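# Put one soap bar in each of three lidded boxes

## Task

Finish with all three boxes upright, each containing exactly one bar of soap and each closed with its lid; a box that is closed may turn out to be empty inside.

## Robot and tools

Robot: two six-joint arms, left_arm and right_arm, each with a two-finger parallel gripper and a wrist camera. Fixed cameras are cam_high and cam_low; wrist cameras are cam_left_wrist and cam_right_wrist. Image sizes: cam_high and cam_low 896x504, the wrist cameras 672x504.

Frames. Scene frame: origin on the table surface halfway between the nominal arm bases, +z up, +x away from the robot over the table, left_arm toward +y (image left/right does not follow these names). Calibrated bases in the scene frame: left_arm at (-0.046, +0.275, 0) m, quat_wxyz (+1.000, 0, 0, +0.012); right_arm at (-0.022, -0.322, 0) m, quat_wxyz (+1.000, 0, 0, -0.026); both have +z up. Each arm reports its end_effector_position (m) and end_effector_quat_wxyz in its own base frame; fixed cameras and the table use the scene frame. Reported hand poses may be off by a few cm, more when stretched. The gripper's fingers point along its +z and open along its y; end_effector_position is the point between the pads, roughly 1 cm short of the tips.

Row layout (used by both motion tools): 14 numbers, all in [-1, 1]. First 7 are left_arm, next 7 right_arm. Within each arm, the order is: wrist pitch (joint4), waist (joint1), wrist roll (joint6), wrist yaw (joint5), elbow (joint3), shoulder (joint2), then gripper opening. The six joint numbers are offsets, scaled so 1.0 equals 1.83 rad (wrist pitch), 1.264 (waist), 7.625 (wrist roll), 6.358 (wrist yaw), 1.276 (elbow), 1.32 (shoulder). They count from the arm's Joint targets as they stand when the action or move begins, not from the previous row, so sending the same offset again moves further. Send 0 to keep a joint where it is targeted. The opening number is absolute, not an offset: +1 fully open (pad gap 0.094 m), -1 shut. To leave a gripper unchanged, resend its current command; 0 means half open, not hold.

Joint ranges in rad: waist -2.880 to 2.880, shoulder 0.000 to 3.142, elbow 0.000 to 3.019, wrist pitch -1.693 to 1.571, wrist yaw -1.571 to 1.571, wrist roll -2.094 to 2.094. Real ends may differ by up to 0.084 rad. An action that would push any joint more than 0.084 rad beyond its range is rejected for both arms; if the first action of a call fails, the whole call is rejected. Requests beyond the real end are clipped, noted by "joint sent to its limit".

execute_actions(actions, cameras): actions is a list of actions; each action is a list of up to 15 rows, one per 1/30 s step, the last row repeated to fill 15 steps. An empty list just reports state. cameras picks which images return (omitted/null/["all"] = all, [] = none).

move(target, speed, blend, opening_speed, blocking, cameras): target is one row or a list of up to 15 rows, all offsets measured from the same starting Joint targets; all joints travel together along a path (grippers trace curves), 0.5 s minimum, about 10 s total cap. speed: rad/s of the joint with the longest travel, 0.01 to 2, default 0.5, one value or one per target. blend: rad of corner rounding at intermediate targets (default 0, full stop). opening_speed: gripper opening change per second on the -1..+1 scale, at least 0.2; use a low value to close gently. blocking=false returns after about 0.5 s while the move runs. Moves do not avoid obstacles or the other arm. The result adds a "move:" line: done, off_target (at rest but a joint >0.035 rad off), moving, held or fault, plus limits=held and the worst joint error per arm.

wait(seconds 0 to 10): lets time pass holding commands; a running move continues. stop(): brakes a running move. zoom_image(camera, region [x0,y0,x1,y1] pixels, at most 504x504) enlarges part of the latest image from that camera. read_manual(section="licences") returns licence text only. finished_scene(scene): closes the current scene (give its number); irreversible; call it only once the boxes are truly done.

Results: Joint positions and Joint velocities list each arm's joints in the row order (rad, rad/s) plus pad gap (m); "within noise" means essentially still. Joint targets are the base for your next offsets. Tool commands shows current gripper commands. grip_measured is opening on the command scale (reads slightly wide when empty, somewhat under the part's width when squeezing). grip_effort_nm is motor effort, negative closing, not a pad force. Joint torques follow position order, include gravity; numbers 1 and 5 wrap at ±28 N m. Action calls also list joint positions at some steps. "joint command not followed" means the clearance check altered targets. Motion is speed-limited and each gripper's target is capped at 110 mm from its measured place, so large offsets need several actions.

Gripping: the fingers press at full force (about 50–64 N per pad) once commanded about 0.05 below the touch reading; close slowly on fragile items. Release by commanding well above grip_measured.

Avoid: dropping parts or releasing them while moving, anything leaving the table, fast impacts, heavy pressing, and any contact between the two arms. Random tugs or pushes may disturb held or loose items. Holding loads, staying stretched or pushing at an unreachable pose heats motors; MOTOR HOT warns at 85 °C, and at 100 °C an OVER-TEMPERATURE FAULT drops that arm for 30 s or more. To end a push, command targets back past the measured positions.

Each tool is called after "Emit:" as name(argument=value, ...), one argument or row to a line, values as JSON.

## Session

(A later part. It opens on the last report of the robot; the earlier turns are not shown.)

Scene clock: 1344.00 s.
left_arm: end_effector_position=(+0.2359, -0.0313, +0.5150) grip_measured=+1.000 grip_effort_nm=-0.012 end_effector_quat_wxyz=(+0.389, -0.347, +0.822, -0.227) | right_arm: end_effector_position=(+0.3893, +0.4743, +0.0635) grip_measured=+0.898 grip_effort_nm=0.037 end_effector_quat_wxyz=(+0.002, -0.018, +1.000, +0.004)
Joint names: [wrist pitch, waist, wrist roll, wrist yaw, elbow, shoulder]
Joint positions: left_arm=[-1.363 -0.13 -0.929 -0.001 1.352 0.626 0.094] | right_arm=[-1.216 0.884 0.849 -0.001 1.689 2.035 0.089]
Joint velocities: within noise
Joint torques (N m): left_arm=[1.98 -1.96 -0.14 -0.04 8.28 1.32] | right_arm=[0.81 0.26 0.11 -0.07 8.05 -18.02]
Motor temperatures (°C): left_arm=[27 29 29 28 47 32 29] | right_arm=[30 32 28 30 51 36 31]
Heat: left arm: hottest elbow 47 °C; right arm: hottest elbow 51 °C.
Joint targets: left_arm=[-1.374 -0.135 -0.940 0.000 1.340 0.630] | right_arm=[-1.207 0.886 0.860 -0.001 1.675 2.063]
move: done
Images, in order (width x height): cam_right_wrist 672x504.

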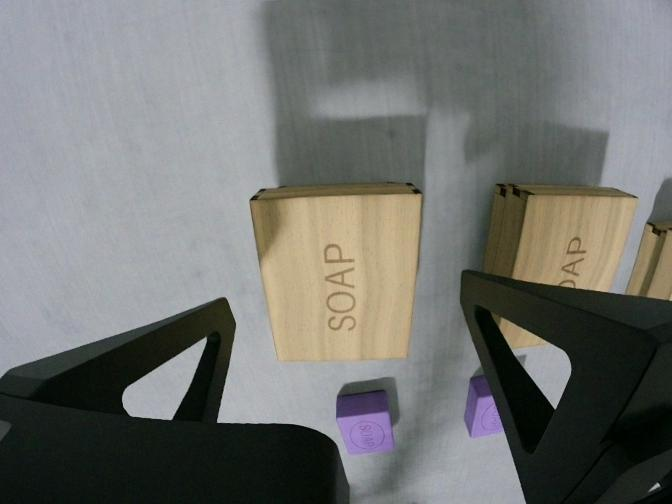

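Emit:
move(
  target=[
    [0,0,0,0,0,0,1,0.0306,0.0071,0,0,-0.023,0.0202,0.9],
    [0,0,0,0,0,0,1,0.0306,0.0071,0,0,-0.023,0.0202,0.25],
  ],
  speed=0.1,
  opening_speed=0.3,
  cameras=["cam_right_wrist"],
)

Scene clock: 1355.60 s.
left_arm: end_effector_position=(+0.2359, -0.0313, +0.5150) grip_measured=+1.000 grip_effort_nm=-0.022 end_effector_quat_wxyz=(+0.389, -0.347, +0.822, -0.227) | right_arm: end_effector_position=(+0.3879, +0.4758, +0.0369) grip_measured=+0.365 grip_effort_nm=-1.057 end_effector_quat_wxyz=(+0.002, -0.019, +1.000, +0.004)
Joint names: [wrist pitch, waist, wrist roll, wrist yaw, elbow, shoulder]
Joint positions: left_arm=[-1.363 -0.13 -0.929 -0.001 1.352 0.626 0.094] | right_arm=[-1.159 0.887 0.849 -0.001 1.659 2.062 0.064]
Joint velocities: within noise
Joint torques (N m): left_arm=[1.98 -1.96 -0.14 -0.03 8.28 1.38] | right_arm=[0.69 0.79 0.11 -0.07 7.88 -18.2]
Motor temperatures (°C): left_arm=[27 29 29 28 47 32 29] | right_arm=[30 32 28 30 49 35 31]
Heat: left arm: hottest elbow 47 °C; right arm: hottest elbow 49 °C.
Joint targets: left_arm=[-1.374 -0.135 -0.940 0.000 1.340 0.630] | right_arm=[-1.151 0.895 0.860 -0.001 1.646 2.090]
move: done
Images, in order (width x height): cam_right_wrist 672x504.

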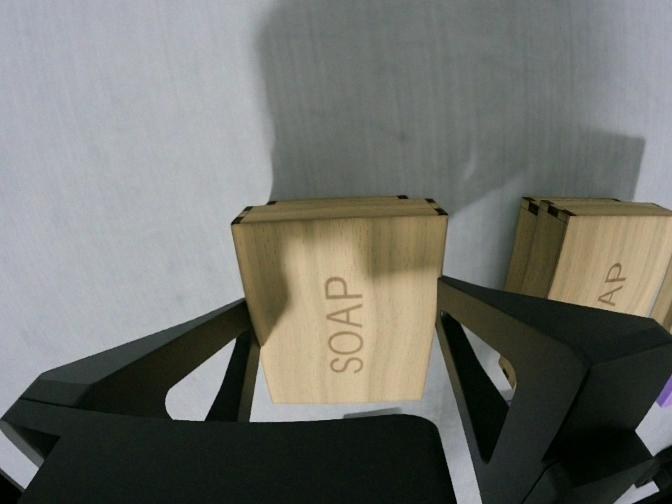

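Emit:
move(
  target=[
    [0,0,0,0,0,0,1,-0.0104,0,0,0,0.0525,-0.0174,0.25],
    [0,0,0,0,0,0,1,-0.1158,0,0,0,0.1434,-0.078,0.25],
    [0,0,0,0,0,0,1,-0.1158,-0.431,0,0,0.1434,-0.078,0.25],
  ],
  speed=[0.1,0.12,0.35],
  blend=[0.01,0.02,0],
)

Emit:
zoom_image(
  camera="cam_high",
  region=[340, 190, 460, 300],
)

Emit:
zoom_image(
  camera="cam_left_wrist",
  region=[230, 230, 430, 430],
)

Scene clock: 1379.23 s.
left_arm: end_effector_position=(+0.2359, -0.0313, +0.5150) grip_measured=+1.000 grip_effort_nm=-0.017 end_effector_quat_wxyz=(+0.389, -0.347, +0.822, -0.227) | right_arm: end_effector_position=(+0.5745, +0.2050, +0.1140) grip_measured=+0.364 grip_effort_nm=-1.082 end_effector_quat_wxyz=(-0.005, +0.250, +0.968, -0.003)
Joint names: [wrist pitch, waist, wrist roll, wrist yaw, elbow, shoulder]
Joint positions: left_arm=[-1.363 -0.13 -0.929 -0.001 1.352 0.626 0.094] | right_arm=[-1.355 0.343 0.849 -0.001 1.771 2 0.064]
Joint velocities: within noise
Joint torques (N m): left_arm=[1.98 -1.96 -0.14 -0.04 8.28 1.32] | right_arm=[0.03 1.08 0.12 -0.1 14.37 -21.13]
Motor temperatures (°C): left_arm=[27 29 29 28 47 31 29] | right_arm=[30 32 28 30 46 36 32]
Heat: left arm: hottest elbow 47 °C; right arm: hottest elbow 46 °C.
Joint targets: left_arm=[-1.374 -0.135 -0.940 0.000 1.340 0.630] | right_arm=[-1.363 0.350 0.860 0.000 1.829 1.987]
move: off_target (right_arm); right_arm: the elbow is farthest, 0.058 rad from its target

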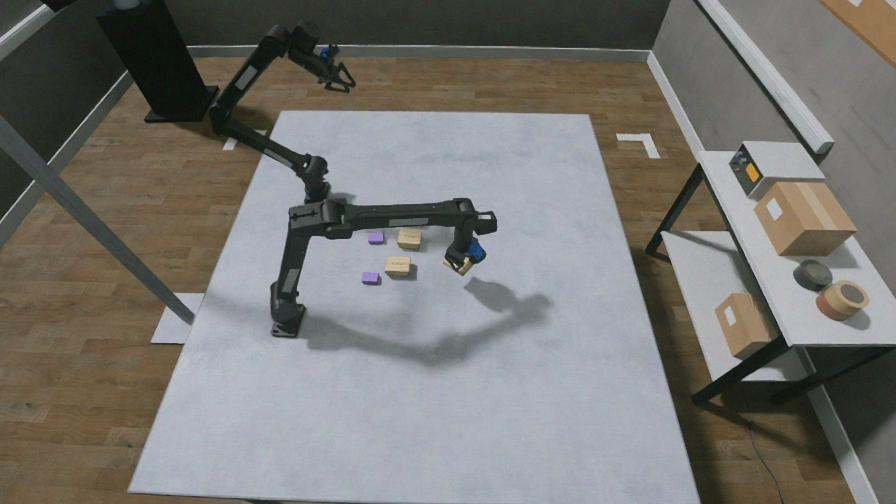

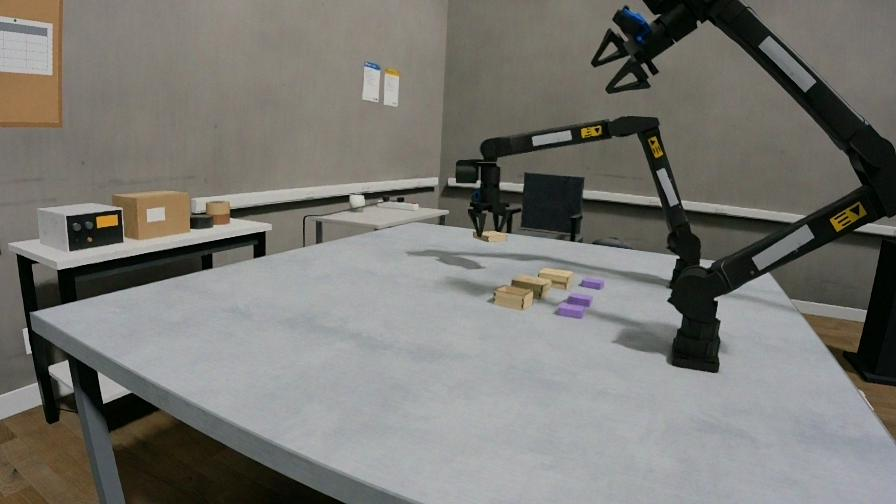

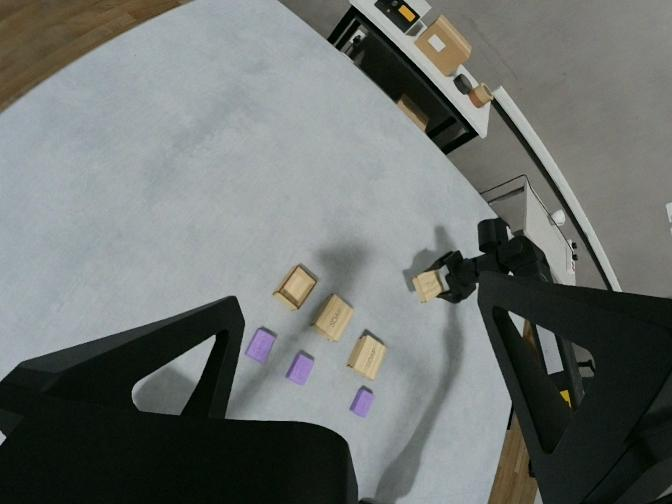

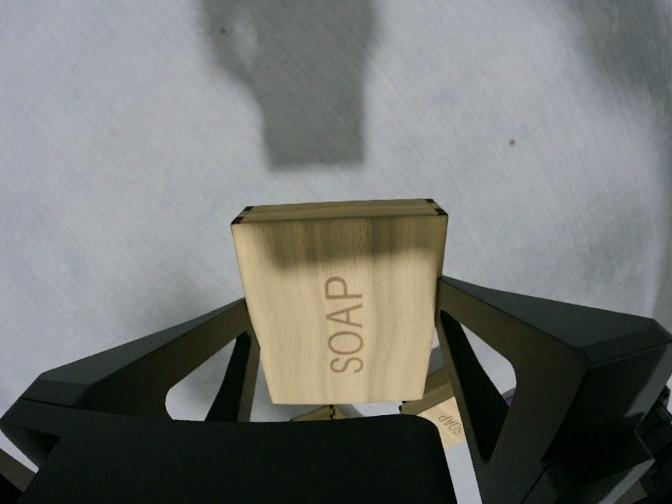

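Scaled by 4.200 from the camera's 896x504 image, which has a finer 1280x720 frame.

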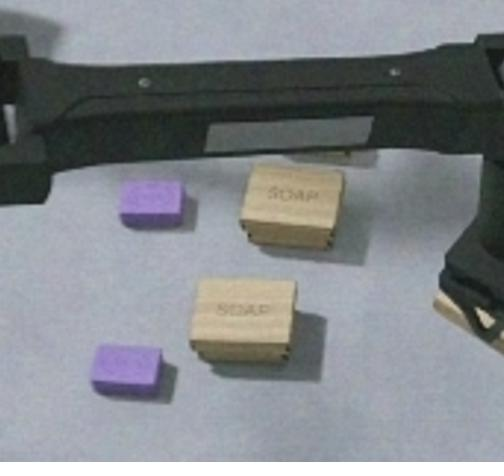

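Scaled by 2.520 from the camera's 672x504 image, which has a finer 960x720 frame.

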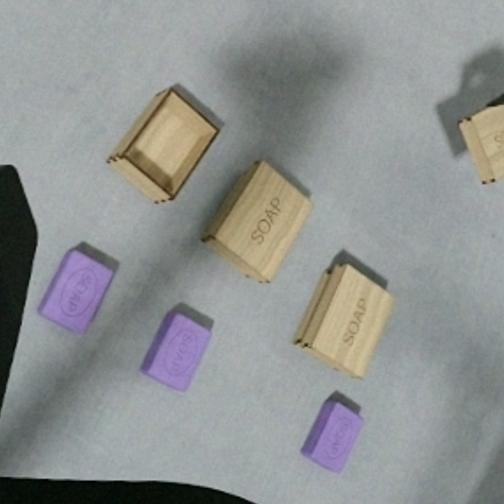

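Emit:
move(
  target=[0.0611,-0.26,0.0664,0,-0.3033,0.4784,1,0,0,0,0,0,0,0.25],
  speed=0.4,
  cameras=["cam_left_wrist"],
)

Scene clock: 1400.97 s.
left_arm: end_effector_position=(+0.3009, -0.1472, +0.1562) grip_measured=+1.000 grip_effort_nm=-0.017 end_effector_quat_wxyz=(+0.003, +0.003, +1.000, -0.001) | right_arm: end_effector_position=(+0.5745, +0.2050, +0.1140) grip_measured=+0.364 grip_effort_nm=-1.077 end_effector_quat_wxyz=(-0.005, +0.250, +0.968, -0.003)
Joint names: [wrist pitch, waist, wrist roll, wrist yaw, elbow, shoulder]
Joint positions: left_arm=[-1.275 -0.454 -0.448 -0.001 0.962 1.252 0.094] | right_arm=[-1.355 0.343 0.849 -0.001 1.771 2 0.064]
Joint velocities: within noise
Joint torques (N m): left_arm=[1.63 -2.32 0.09 -0.03 9.26 -9.47] | right_arm=[0.03 0.73 0.12 -0.1 14.37 -21.13]
Motor temperatures (°C): left_arm=[27 29 29 28 46 31 29] | right_arm=[30 32 28 30 48 39 32]
Heat: left arm: hottest elbow 46 °C; right arm: hottest elbow 48 °C.
Joint targets: left_arm=[-1.262 -0.464 -0.434 0.000 0.953 1.262] | right_arm=[-1.363 0.350 0.860 0.000 1.829 1.987]
move: off_target (right_arm); right_arm: the elbow is farthest, 0.058 rad from its target
Images, in order (width x height): cam_left_wrist 672x504.

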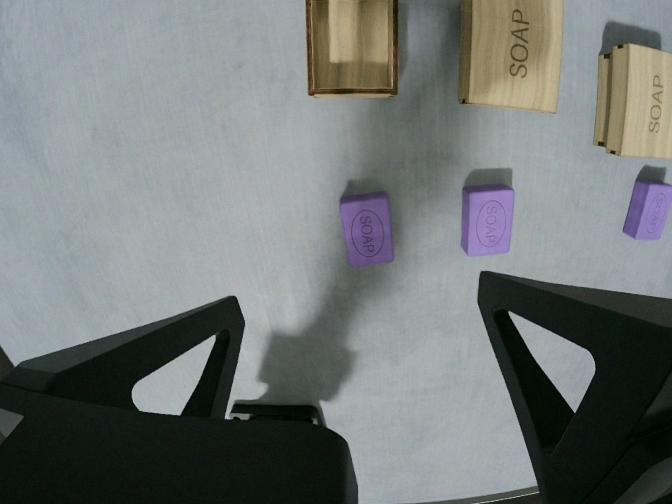

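Emit:
move(
  target=[0.1377,-0.0702,-0.026,0,-0.1297,0.0697,1,0,0,0,0,0,0,0.25],
  speed=0.2,
  cameras=["cam_left_wrist"],
)

Scene clock: 1427.50 s.
left_arm: end_effector_position=(+0.2836, -0.1707, +0.0740) grip_measured=+1.000 grip_effort_nm=-0.022 end_effector_quat_wxyz=(+0.006, -0.039, +0.999, -0.003) | right_arm: end_effector_position=(+0.5745, +0.2050, +0.1140) grip_measured=+0.364 grip_effort_nm=-1.087 end_effector_quat_wxyz=(-0.005, +0.250, +0.968, -0.003)
Joint names: [wrist pitch, waist, wrist roll, wrist yaw, elbow, shoulder]
Joint positions: left_arm=[-1.023 -0.541 -0.618 -0.001 0.8 1.335 0.094] | right_arm=[-1.355 0.343 0.849 -0.001 1.771 2 0.064]
Joint velocities: within noise
Joint torques (N m): left_arm=[1.7 -2.49 -0.25 -0.04 7.99 -9] | right_arm=[0.05 0.67 0.12 -0.11 14.37 -21.13]
Motor temperatures (°C): left_arm=[27 29 29 28 45 32 29] | right_arm=[30 32 28 30 50 40 32]
Heat: left arm: hottest elbow 45 °C; right arm: hottest elbow 50 °C.
Joint targets: left_arm=[-1.010 -0.553 -0.632 0.000 0.788 1.354] | right_arm=[-1.363 0.350 0.860 0.000 1.829 1.987]
move: off_target (right_arm); right_arm: the elbow is farthest, 0.058 rad from its target
Images, in order (width x height): cam_left_wrist 672x504.

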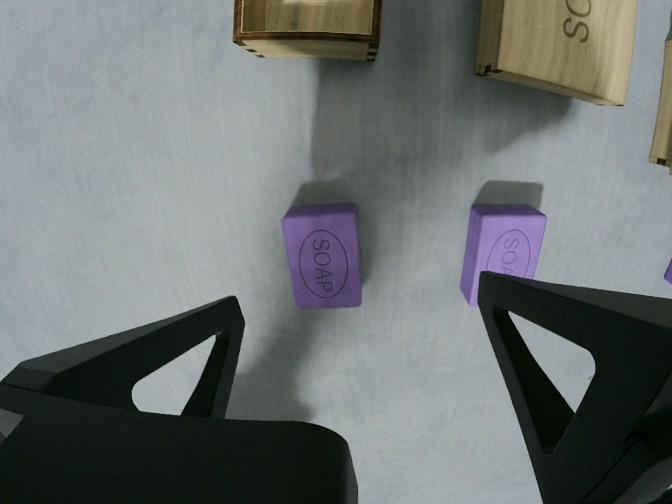

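Emit:
move(
  target=[
    [0.0437,0.038,0,0,-0.0423,0.0295,0.6,0,0,0,0,0,0,0.25],
    [0.0929,0.038,0,0,-0.0693,0.072,0.6,0,0,0,0,0,0,0.25],
  ],
  speed=0.12,
  blend=0.02,
  cameras=["cam_left_wrist"],
)

Scene clock: 1457.77 s.
left_arm: end_effector_position=(+0.2808, -0.1600, +0.0181) grip_measured=+0.602 grip_effort_nm=-0.129 end_effector_quat_wxyz=(+0.000, -0.051, +0.999, +0.000) | right_arm: end_effector_position=(+0.5745, +0.2050, +0.1140) grip_measured=+0.364 grip_effort_nm=-1.082 end_effector_quat_wxyz=(-0.005, +0.250, +0.968, -0.003)
Joint names: [wrist pitch, waist, wrist roll, wrist yaw, elbow, shoulder]
Joint positions: left_arm=[-0.853 -0.517 -0.619 -0.001 0.711 1.428 0.075] | right_arm=[-1.355 0.343 0.849 -0.001 1.771 2 0.064]
Joint velocities: within noise
Joint torques (N m): left_arm=[1.47 -0.67 -0.21 -0.04 6.93 -9.23] | right_arm=[0.05 0.67 0.12 -0.11 14.35 -21.13]
Motor temperatures (°C): left_arm=[27 28 29 28 44 32 29] | right_arm=[30 32 28 30 52 41 32]
Heat: left arm: hottest elbow 44 °C; right arm: hottest elbow 52 °C.
Joint targets: left_arm=[-0.840 -0.505 -0.632 0.000 0.699 1.449] | right_arm=[-1.363 0.350 0.860 0.000 1.829 1.987]
move: off_target (right_arm); right_arm: the elbow is farthest, 0.058 rad from its target
Images, in order (width x height): cam_left_wrist 672x504.

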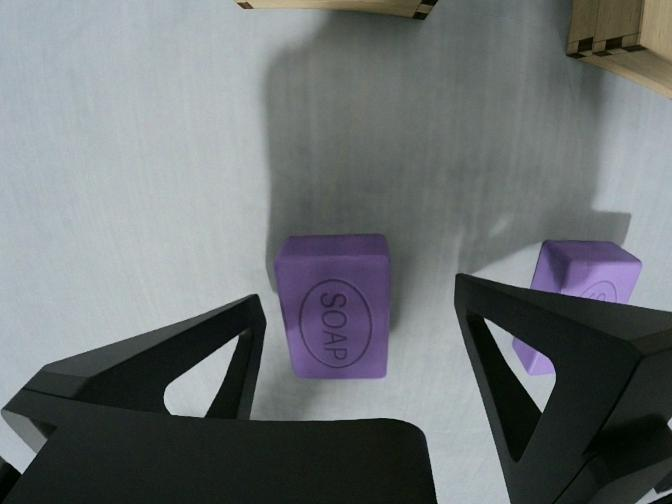

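Emit:
move(
  target=[
    [0,0.0158,0,0,0,0,0.6,0,0,0,0,0,0,0.25],
    [0,0.0158,0,0,0,0,-0.37,0,0,0,0,0,0,0.25],
  ],
  speed=0.1,
  opening_speed=0.3,
  cameras=["cam_left_wrist"],
)

Scene clock: 1469.07 s.
left_arm: end_effector_position=(+0.2841, -0.1543, +0.0181) grip_measured=-0.199 grip_effort_nm=-1.038 end_effector_quat_wxyz=(+0.001, -0.061, +0.998, +0.000) | right_arm: end_effector_position=(+0.5745, +0.2050, +0.1140) grip_measured=+0.364 grip_effort_nm=-1.077 end_effector_quat_wxyz=(-0.005, +0.250, +0.968, -0.003)
Joint names: [wrist pitch, waist, wrist roll, wrist yaw, elbow, shoulder]
Joint positions: left_arm=[-0.852 -0.497 -0.619 -0.001 0.711 1.428 0.038] | right_arm=[-1.355 0.343 0.849 -0.001 1.771 2 0.064]
Joint velocities: within noise
Joint torques (N m): left_arm=[1.59 -0.62 -0.21 -0.04 6.91 -9.29] | right_arm=[0.06 0.73 0.11 -0.11 14.37 -21.07]
Motor temperatures (°C): left_arm=[27 28 29 28 43 32 29] | right_arm=[30 32 28 30 52 42 32]
Heat: left arm: hottest elbow 43 °C; right arm: hottest elbow 52 °C.
Joint targets: left_arm=[-0.840 -0.485 -0.632 0.000 0.699 1.449] | right_arm=[-1.363 0.350 0.860 0.000 1.829 1.987]
move: off_target (right_arm); right_arm: the elbow is farthest, 0.058 rad from its target
Images, in order (width x height): cam_left_wrist 672x504.

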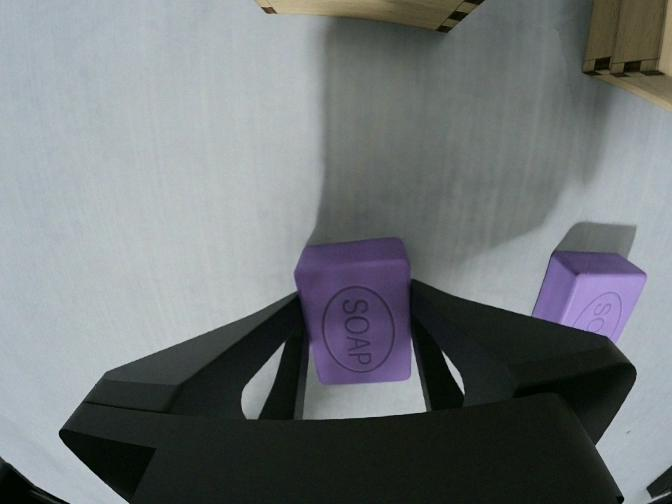

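Emit:
move(
  target=[
    [0,0,0,0,0,0,0.1,0,0,0,0,0,0,0.25],
    [-0.0246,0,0,0,0.0556,-0.0326,0.1,0,0,0,0,0,0,0.25],
  ],
  speed=0.1,
  opening_speed=0.4,
  cameras=["cam_left_wrist","cam_low"],
)

Emit:
zoom_image(
  camera="cam_low",
  region=[480, 240, 620, 340],
)

Scene clock: 1491.43 s.
left_arm: end_effector_position=(+0.2869, -0.1558, +0.0246) grip_measured=+0.098 grip_effort_nm=0.125 end_effector_quat_wxyz=(+0.001, -0.061, +0.998, +0.000) | right_arm: end_effector_position=(+0.5745, +0.2050, +0.1140) grip_measured=+0.364 grip_effort_nm=-1.082 end_effector_quat_wxyz=(-0.005, +0.250, +0.968, -0.003)
Joint names: [wrist pitch, waist, wrist roll, wrist yaw, elbow, shoulder]
Joint positions: left_arm=[-0.873 -0.497 -0.619 -0.001 0.726 1.421 0.052] | right_arm=[-1.355 0.343 0.849 -0.001 1.771 2 0.064]
Joint velocities: within noise
Joint torques (N m): left_arm=[0.61 -0.67 -0.21 -0.04 12.18 -12.57] | right_arm=[0.05 0.73 0.12 -0.11 14.37 -21.13]
Motor temperatures (°C): left_arm=[27 28 29 28 43 32 30] | right_arm=[30 32 28 30 53 42 33]
Heat: left arm: hottest elbow 43 °C; right arm: hottest elbow 53 °C.
Joint targets: left_arm=[-0.885 -0.485 -0.632 0.000 0.770 1.406] | right_arm=[-1.363 0.350 0.860 0.000 1.829 1.987]
move: off_target (left_arm, right_arm); left_arm: the elbow is farthest, 0.044 rad from its target; right_arm: the elbow is farthest, 0.058 rad from its target
Images, in order (width x height): cam_low 896x504, cam_left_wrist 672x504.

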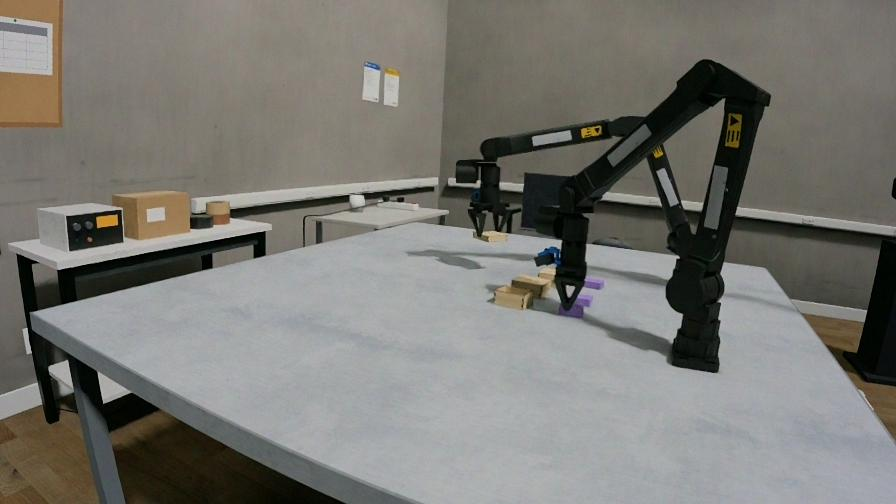

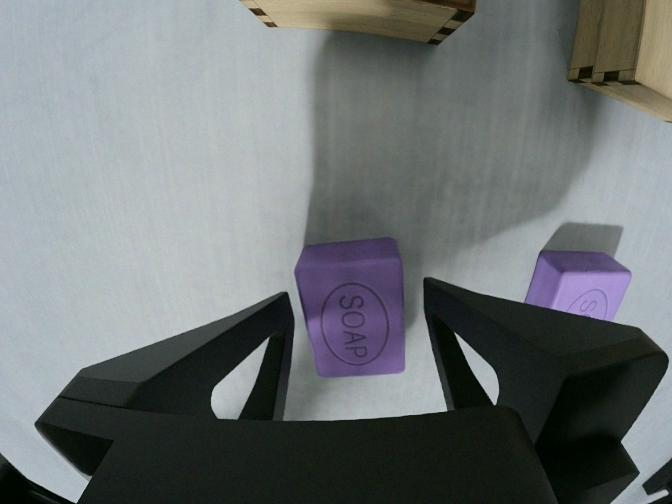

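Scaled by 3.600 from the camera's 896x504 image, which has a finer 1280x720 frame.

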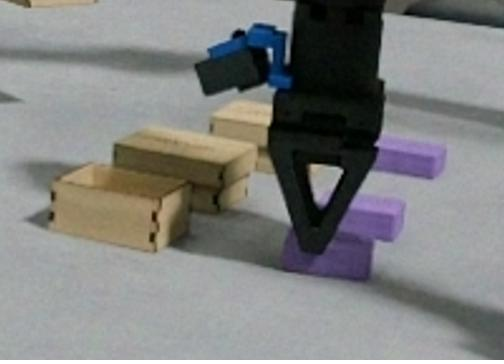

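Emit:
move(
  target=[
    [0,0,0,0,0,0,-0.37,0,0,0,0,0,0,0.25],
    [-0.1475,0,0,0,0.1136,-0.0917,-0.37,0,0,0,0,0,0,0.25],
    [-0.1617,0.1266,0.0458,0,0.3856,0.1735,-0.37,0,0,0,0,0,0,0.25],
  ],
  speed=[0.1,0.15,0.25],
  blend=[0,0.03,0],
  opening_speed=0.3,
)

Emit:
zoom_image(
  camera="cam_low",
  region=[460, 220, 600, 320],
)

Emit:
zoom_image(
  camera="cam_high",
  region=[340, 150, 460, 260],
)

Scene clock: 1522.47 s.
left_arm: end_effector_position=(+0.4295, -0.1492, +0.1090) grip_measured=-0.223 grip_effort_nm=-1.033 end_effector_quat_wxyz=(-0.003, +0.018, +1.000, +0.001) | right_arm: end_effector_position=(+0.5745, +0.2050, +0.1140) grip_measured=+0.364 grip_effort_nm=-1.077 end_effector_quat_wxyz=(-0.005, +0.250, +0.968, -0.003)
Joint names: [wrist pitch, waist, wrist roll, wrist yaw, elbow, shoulder]
Joint positions: left_arm=[-1.169 -0.334 -0.297 -0.001 1.205 1.612 0.037] | right_arm=[-1.355 0.343 0.849 -0.001 1.771 2 0.064]
Joint velocities: within noise
Joint torques (N m): left_arm=[0.58 -0.85 0.1 -0.02 14.83 -14.68] | right_arm=[0.03 0.73 0.11 -0.11 14.37 -21.13]
Motor temperatures (°C): left_arm=[27 28 29 28 46 33 30] | right_arm=[30 32 28 30 54 42 33]
Heat: left arm: hottest elbow 46 °C; right arm: hottest elbow 54 °C.
Joint targets: left_arm=[-1.181 -0.325 -0.283 0.000 1.262 1.635] | right_arm=[-1.363 0.350 0.860 0.000 1.829 1.987]
move: off_target (left_arm, right_arm); left_arm: the elbow is farthest, 0.057 rad from its target; right_arm: the elbow is farthest, 0.058 rad from its target

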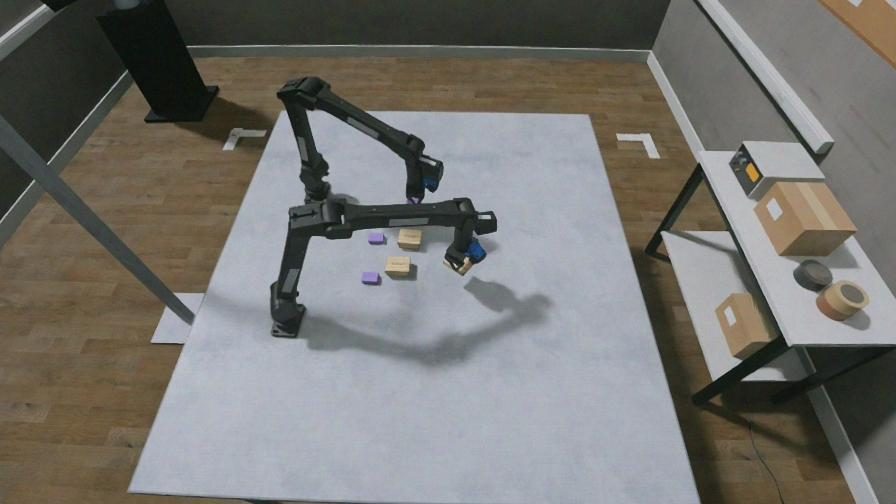

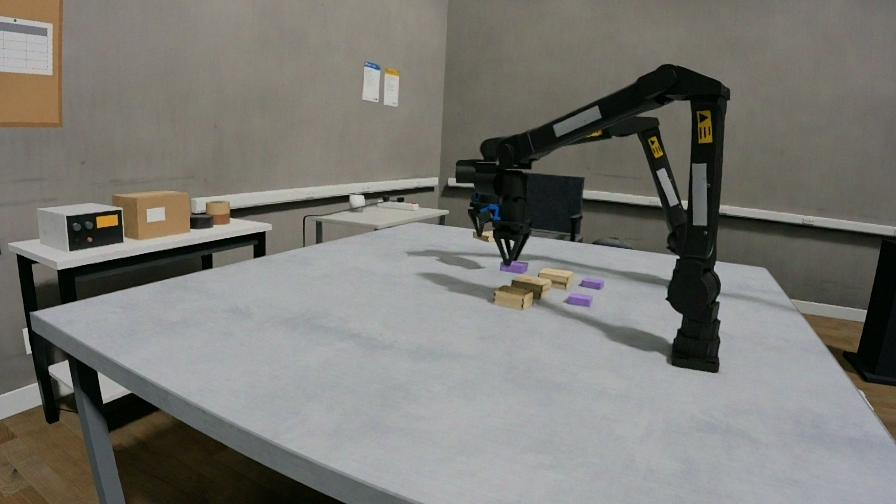

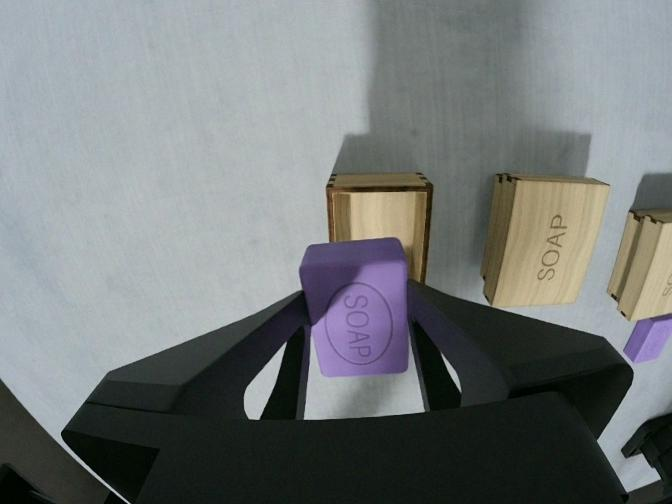

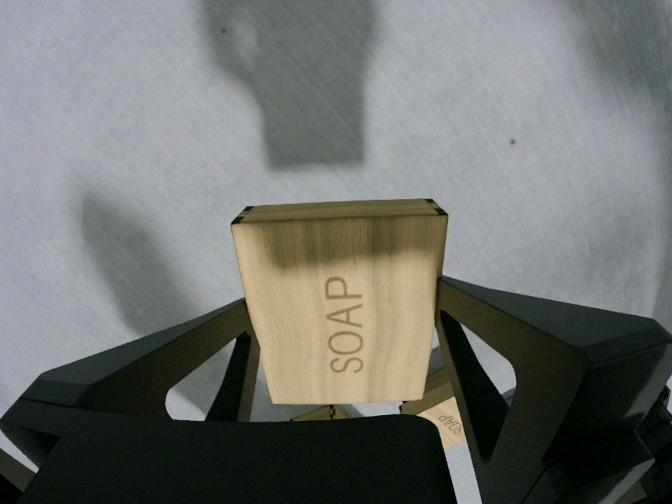

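Scaled by 3.600 from the camera's 896x504 image, which has a finer 1280x720 frame.

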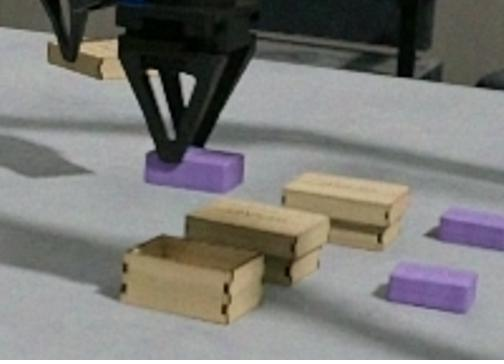

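Scaled by 4.200 from the camera's 896x504 image, which has a finer 1280x720 frame.

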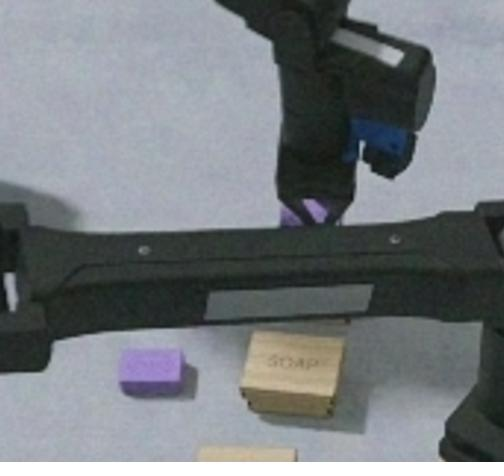

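Emit:
move(
  target=[0.0661,-0.0467,-0.0045,0,-0.1003,0.0197,-0.37,0,0,0,0,0,0,0.25],
  speed=0.12,
  cameras=["cam_left_wrist","cam_low"],
)

Emit:
zoom_image(
  camera="cam_low",
  region=[460, 220, 600, 320],
)

Scene clock: 1563.80 s.
left_arm: end_effector_position=(+0.4215, -0.1651, +0.0772) grip_measured=-0.223 grip_effort_nm=-1.038 end_effector_quat_wxyz=(+0.003, +0.035, +0.999, -0.001) | right_arm: end_effector_position=(+0.5745, +0.2050, +0.1140) grip_measured=+0.364 grip_effort_nm=-1.067 end_effector_quat_wxyz=(-0.005, +0.250, +0.968, -0.003)
Joint names: [wrist pitch, waist, wrist roll, wrist yaw, elbow, shoulder]
Joint positions: left_arm=[-1.073 -0.373 -0.303 -0.001 1.145 1.638 0.037] | right_arm=[-1.355 0.343 0.849 -0.001 1.771 2 0.064]
Joint velocities: within noise
Joint torques (N m): left_arm=[1.66 -2.43 -0.2 -0.02 8.29 -14.62] | right_arm=[0.05 0.67 0.12 -0.11 14.35 -21.13]
Motor temperatures (°C): left_arm=[27 28 29 28 55 33 31] | right_arm=[30 32 28 30 54 43 33]
Heat: left arm: hottest elbow 55 °C; right arm: hottest elbow 54 °C.
Joint targets: left_arm=[-1.060 -0.384 -0.317 0.000 1.134 1.661] | right_arm=[-1.363 0.350 0.860 0.000 1.829 1.987]
move: off_target (right_arm); right_arm: the elbow is farthest, 0.058 rad from its target
Images, in order (width x height): cam_low 896x504, cam_left_wrist 672x504.

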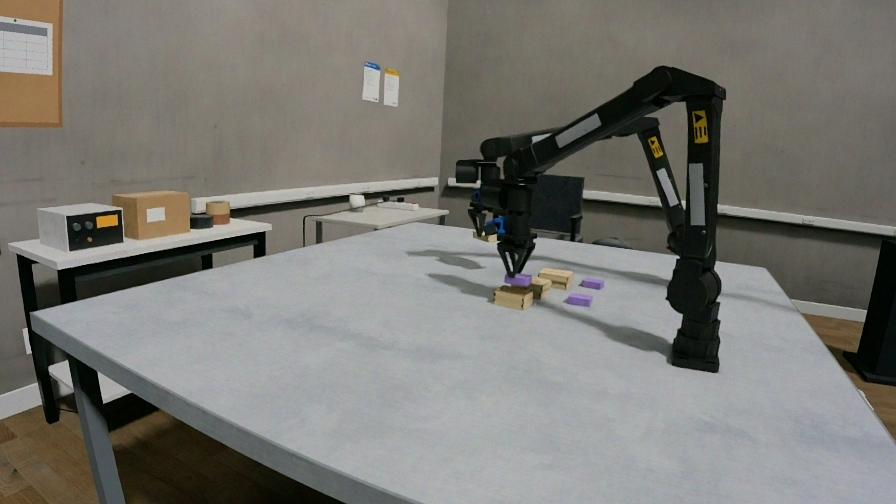

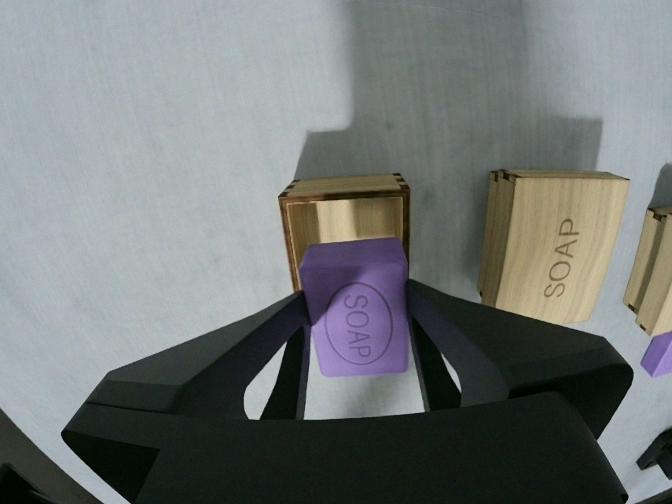

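Scaled by 3.600 from the camera's 896x504 image, which has a finer 1280x720 frame.

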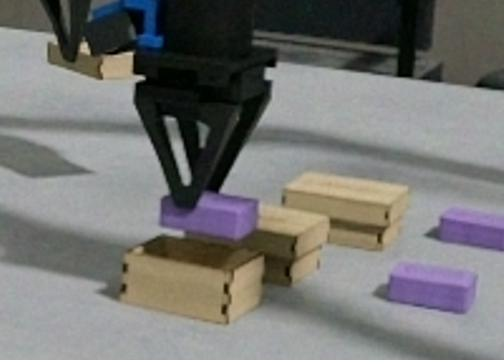

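Emit:
move(
  target=[
    [0,0.0222,0,0,0,0,-0.37,0,0,0,0,0,0,0.25],
    [0.0361,0.0222,0,0,-0.0266,0.0273,-0.37,0,0,0,0,0,0,0.25],
    [0.0546,0.0222,0,0,-0.0382,0.0424,-0.37,0,0,0,0,0,0,0.25],
  ],
  speed=0.08,
  blend=[0,0.015,0],
  cameras=["cam_left_wrist","cam_low"],
)

Emit:
zoom_image(
  camera="cam_low",
  region=[460, 240, 600, 340],
)

Scene clock: 1596.67 s.
left_arm: end_effector_position=(+0.4217, -0.1626, +0.0384) grip_measured=-0.223 grip_effort_nm=-1.038 end_effector_quat_wxyz=(+0.001, +0.032, +1.000, +0.000) | right_arm: end_effector_position=(+0.5745, +0.2050, +0.1140) grip_measured=+0.364 grip_effort_nm=-1.072 end_effector_quat_wxyz=(-0.005, +0.250, +0.968, -0.003)
Joint names: [wrist pitch, waist, wrist roll, wrist yaw, elbow, shoulder]
Joint positions: left_arm=[-0.973 -0.367 -0.304 -0.001 1.097 1.692 0.036] | right_arm=[-1.355 0.343 0.849 -0.001 1.771 2 0.064]
Joint velocities: within noise
Joint torques (N m): left_arm=[1.76 -0.73 -0.21 -0.02 7.68 -14.74] | right_arm=[0.05 0.67 0.12 -0.1 14.37 -21.13]
Motor temperatures (°C): left_arm=[27 28 29 28 51 34 31] | right_arm=[30 32 28 30 55 43 33]
Heat: left arm: hottest elbow 51 °C; right arm: hottest elbow 55 °C.
Joint targets: left_arm=[-0.960 -0.356 -0.317 0.000 1.086 1.717] | right_arm=[-1.363 0.350 0.860 0.000 1.829 1.987]
move: off_target (right_arm); right_arm: the elbow is farthest, 0.058 rad from its target
Images, in order (width x height): cam_low 896x504, cam_left_wrist 672x504.

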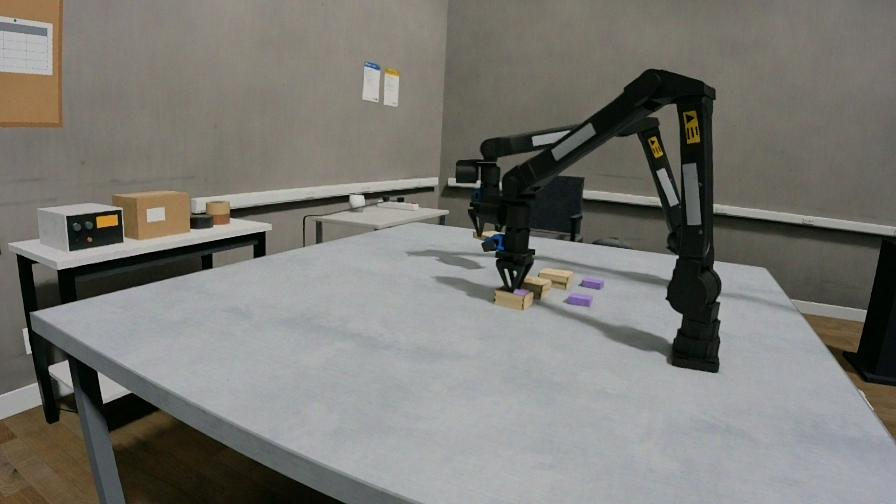

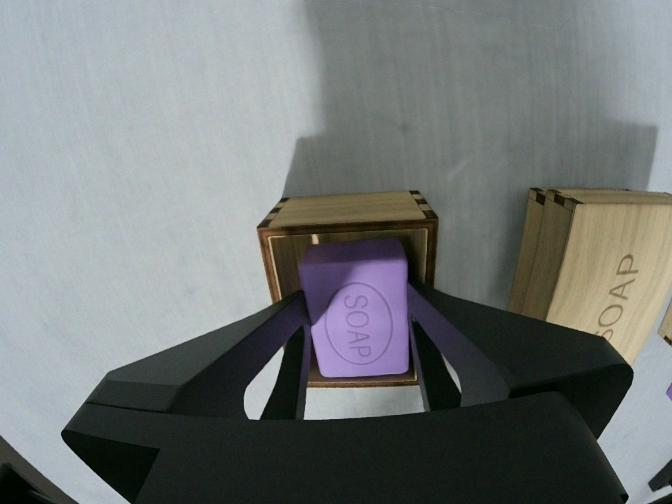

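Scaled by 3.600 from the camera's 896x504 image, which has a finer 1280x720 frame.

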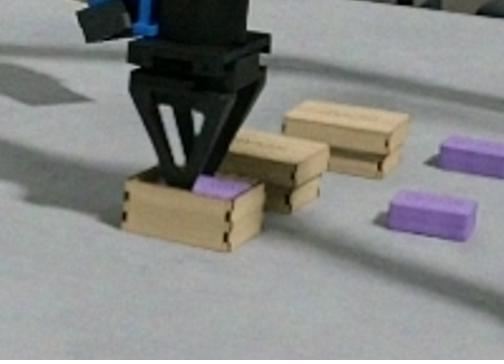

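Emit:
move(
  target=[
    [0.0086,0,0,0,-0.0053,0.007,-0.37,0,0,0,0,0,0,0.25],
    [0.0086,0,0,0,-0.0053,0.007,-0.1,0,0,0,0,0,0,0.25],
  ],
  speed=0.08,
  opening_speed=0.3,
  cameras=["cam_left_wrist"],
)

Scene clock: 1607.97 s.
left_arm: end_effector_position=(+0.4218, -0.1624, +0.0324) grip_measured=-0.118 grip_effort_nm=0.896 end_effector_quat_wxyz=(+0.002, +0.031, +1.000, +0.000) | right_arm: end_effector_position=(+0.5745, +0.2050, +0.1140) grip_measured=+0.364 grip_effort_nm=-1.087 end_effector_quat_wxyz=(-0.005, +0.250, +0.968, -0.003)
Joint names: [wrist pitch, waist, wrist roll, wrist yaw, elbow, shoulder]
Joint positions: left_arm=[-0.957 -0.367 -0.304 -0.001 1.09 1.7 0.041] | right_arm=[-1.355 0.343 0.849 -0.001 1.771 2 0.064]
Joint velocities: within noise
Joint torques (N m): left_arm=[1.62 -0.73 -0.21 -0.02 7.61 -14.74] | right_arm=[0.05 0.67 0.11 -0.11 14.37 -21.13]
Motor temperatures (°C): left_arm=[27 28 29 28 49 34 32] | right_arm=[30 32 28 30 55 43 33]
Heat: left arm: hottest elbow 49 °C; right arm: hottest elbow 55 °C.
Joint targets: left_arm=[-0.944 -0.355 -0.317 0.000 1.079 1.726] | right_arm=[-1.363 0.350 0.860 0.000 1.829 1.987]
move: off_target (right_arm); right_arm: the elbow is farthest, 0.058 rad from its target
Images, in order (width x height): cam_left_wrist 672x504.

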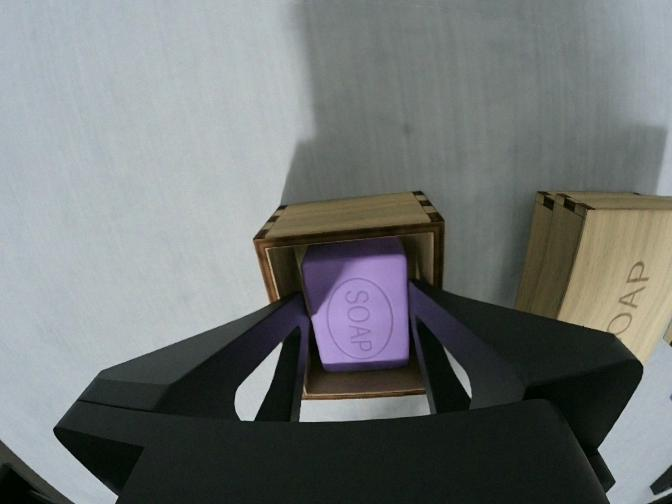

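Emit:
move(
  target=[
    [0,0,0,0,0,0,-0.15,0,0,0,0,0,0,0.25],
    [-0.0115,0,0,0,0.0439,-0.0167,-0.15,0,0,0,0,0,0,0.25],
    [-0.0842,0,0,0,0.0948,-0.0735,-0.15,0,0,0,0,0,0,0.25],
  ],
  speed=0.08,
  blend=[0,0.01,0],
  opening_speed=0.3,
  cameras=["cam_left_wrist","cam_low"],
)

Emit:
zoom_image(
  camera="cam_low",
  region=[460, 240, 600, 340],
)

Scene clock: 1625.10 s.
left_arm: end_effector_position=(+0.4206, -0.1620, +0.0751) grip_measured=-0.148 grip_effort_nm=-0.134 end_effector_quat_wxyz=(-0.006, +0.031, +0.999, +0.002) | right_arm: end_effector_position=(+0.5745, +0.2050, +0.1140) grip_measured=+0.364 grip_effort_nm=-1.082 end_effector_quat_wxyz=(-0.005, +0.250, +0.968, -0.003)
Joint names: [wrist pitch, waist, wrist roll, wrist yaw, elbow, shoulder]
Joint positions: left_arm=[-1.087 -0.367 -0.305 -0.001 1.149 1.646 0.04] | right_arm=[-1.355 0.343 0.849 -0.001 1.771 2 0.064]
Joint velocities: within noise
Joint torques (N m): left_arm=[0.53 -0.73 -0.2 -0.02 13.85 -18.26] | right_arm=[0.05 0.73 0.12 -0.1 14.37 -21.13]
Motor temperatures (°C): left_arm=[27 28 29 28 48 33 31] | right_arm=[30 32 28 30 55 43 33]
Heat: left arm: hottest elbow 48 °C; right arm: hottest elbow 55 °C.
Joint targets: left_arm=[-1.098 -0.355 -0.317 0.000 1.200 1.629] | right_arm=[-1.363 0.350 0.860 0.000 1.829 1.987]
move: off_target (left_arm, right_arm); left_arm: the elbow is farthest, 0.051 rad from its target; right_arm: the elbow is farthest, 0.058 rad from its target
Images, in order (width x height): cam_low 896x504, cam_left_wrist 672x504.

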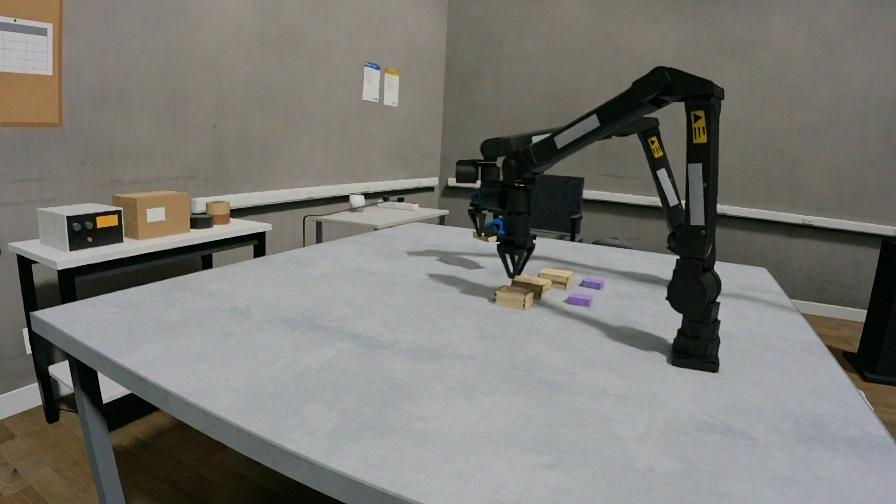

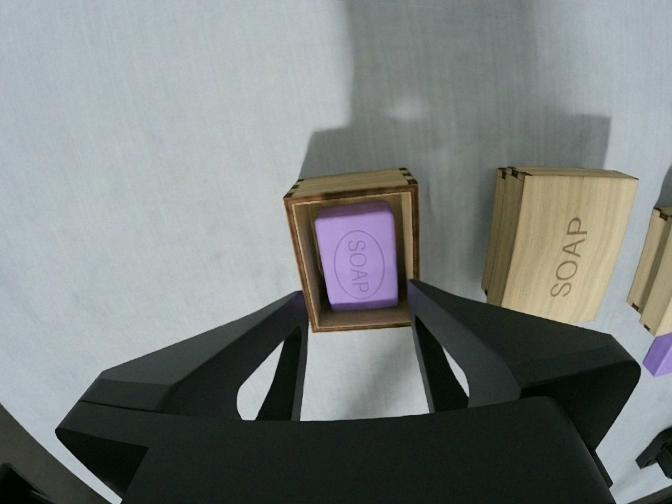

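Scaled by 3.600 from the camera's 896x504 image, which has a finer 1280x720 frame.

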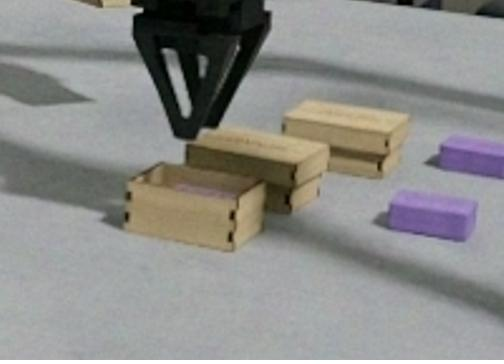

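Emit:
move(
  target=[
    [0,0,0,0,0.04,-0.1735,-0.15,0,0,0,0,0,0,0.25],
    [0,0.518,0,0,0.08,-0.5,1,0,0,0,0,0,0,0.25],
    [0,0.518,0,0,0.08,-0.5,1,0,0.431,0,0,0,0,0.25],
  ],
  speed=[0.2,0.5,0.35],
  blend=[0.04,0.1,0],
  cameras=["cam_right_wrist","cam_low"],
)

Emit:
zoom_image(
  camera="cam_low",
  region=[480, 230, 580, 320],
)

Scene clock: 1642.03 s.
left_arm: end_effector_position=(+0.3841, +0.1144, +0.4083) grip_measured=+0.998 grip_effort_nm=0.120 end_effector_quat_wxyz=(+0.372, -0.272, +0.887, -0.002) | right_arm: end_effector_position=(+0.3786, +0.4783, +0.1140) grip_measured=+0.364 grip_effort_nm=-1.082 end_effector_quat_wxyz=(-0.004, -0.026, +1.000, -0.005)
Joint names: [wrist pitch, waist, wrist roll, wrist yaw, elbow, shoulder]
Joint positions: left_arm=[-1.087 0.29 -0.305 -0.001 1.248 0.97 0.094] | right_arm=[-1.355 0.902 0.849 -0.001 1.771 2 0.064]
Joint velocities: within noise
Joint torques (N m): left_arm=[1.83 -0.91 -0.19 -0.01 16.31 -6.95] | right_arm=[0.05 -0.26 0.12 -0.11 14.37 -21.13]
Motor temperatures (°C): left_arm=[27 28 29 28 51 35 31] | right_arm=[30 32 28 30 55 43 33]
Heat: left arm: hottest elbow 51 °C; right arm: hottest elbow 55 °C.
Joint targets: left_arm=[-1.098 0.299 -0.317 0.001 1.302 0.969] | right_arm=[-1.363 0.894 0.860 0.000 1.829 1.987]
move: off_target (left_arm, right_arm); blend cut to 0 rad at target 2; target 2's new numbers were sent with left_arm's elbow 0.054 rad from that target; left_arm: the elbow is farthest, 0.054 rad from its target; right_arm: the elbow is farthest, 0.058 rad from its target
Images, in order (width x height): cam_low 896x504, cam_right_wrist 672x504.

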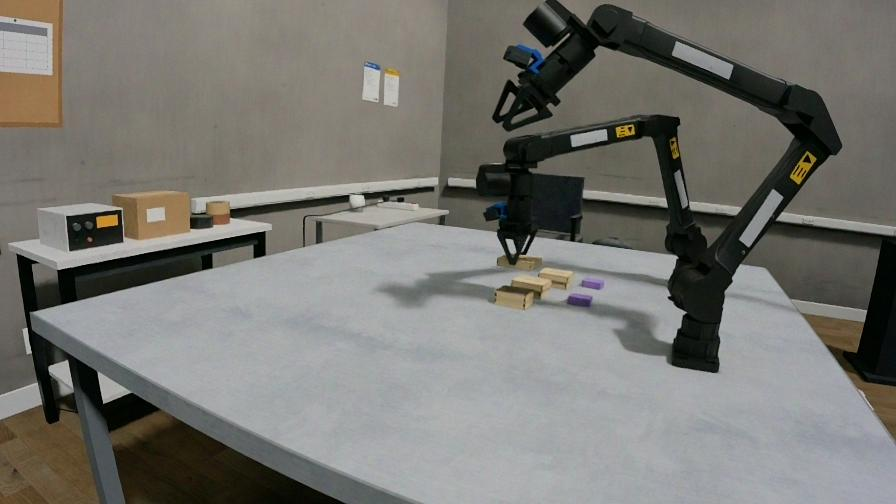

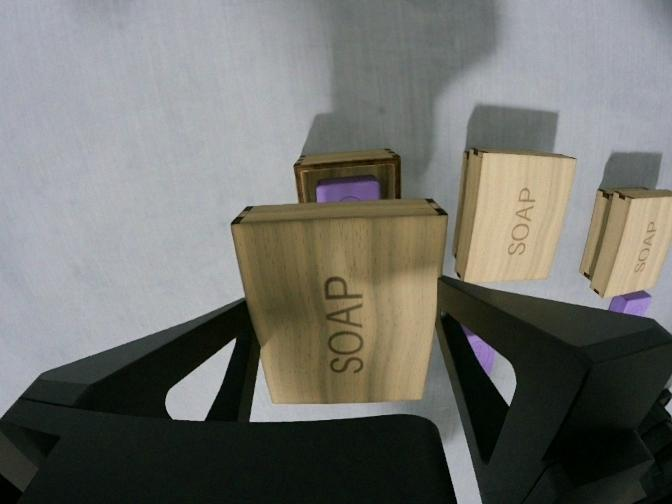

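Scaled by 5.040 from the camera's 896x504 image, which has a finer 1280x720 frame.

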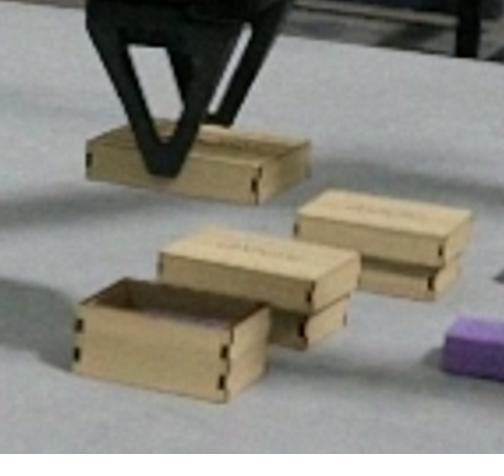

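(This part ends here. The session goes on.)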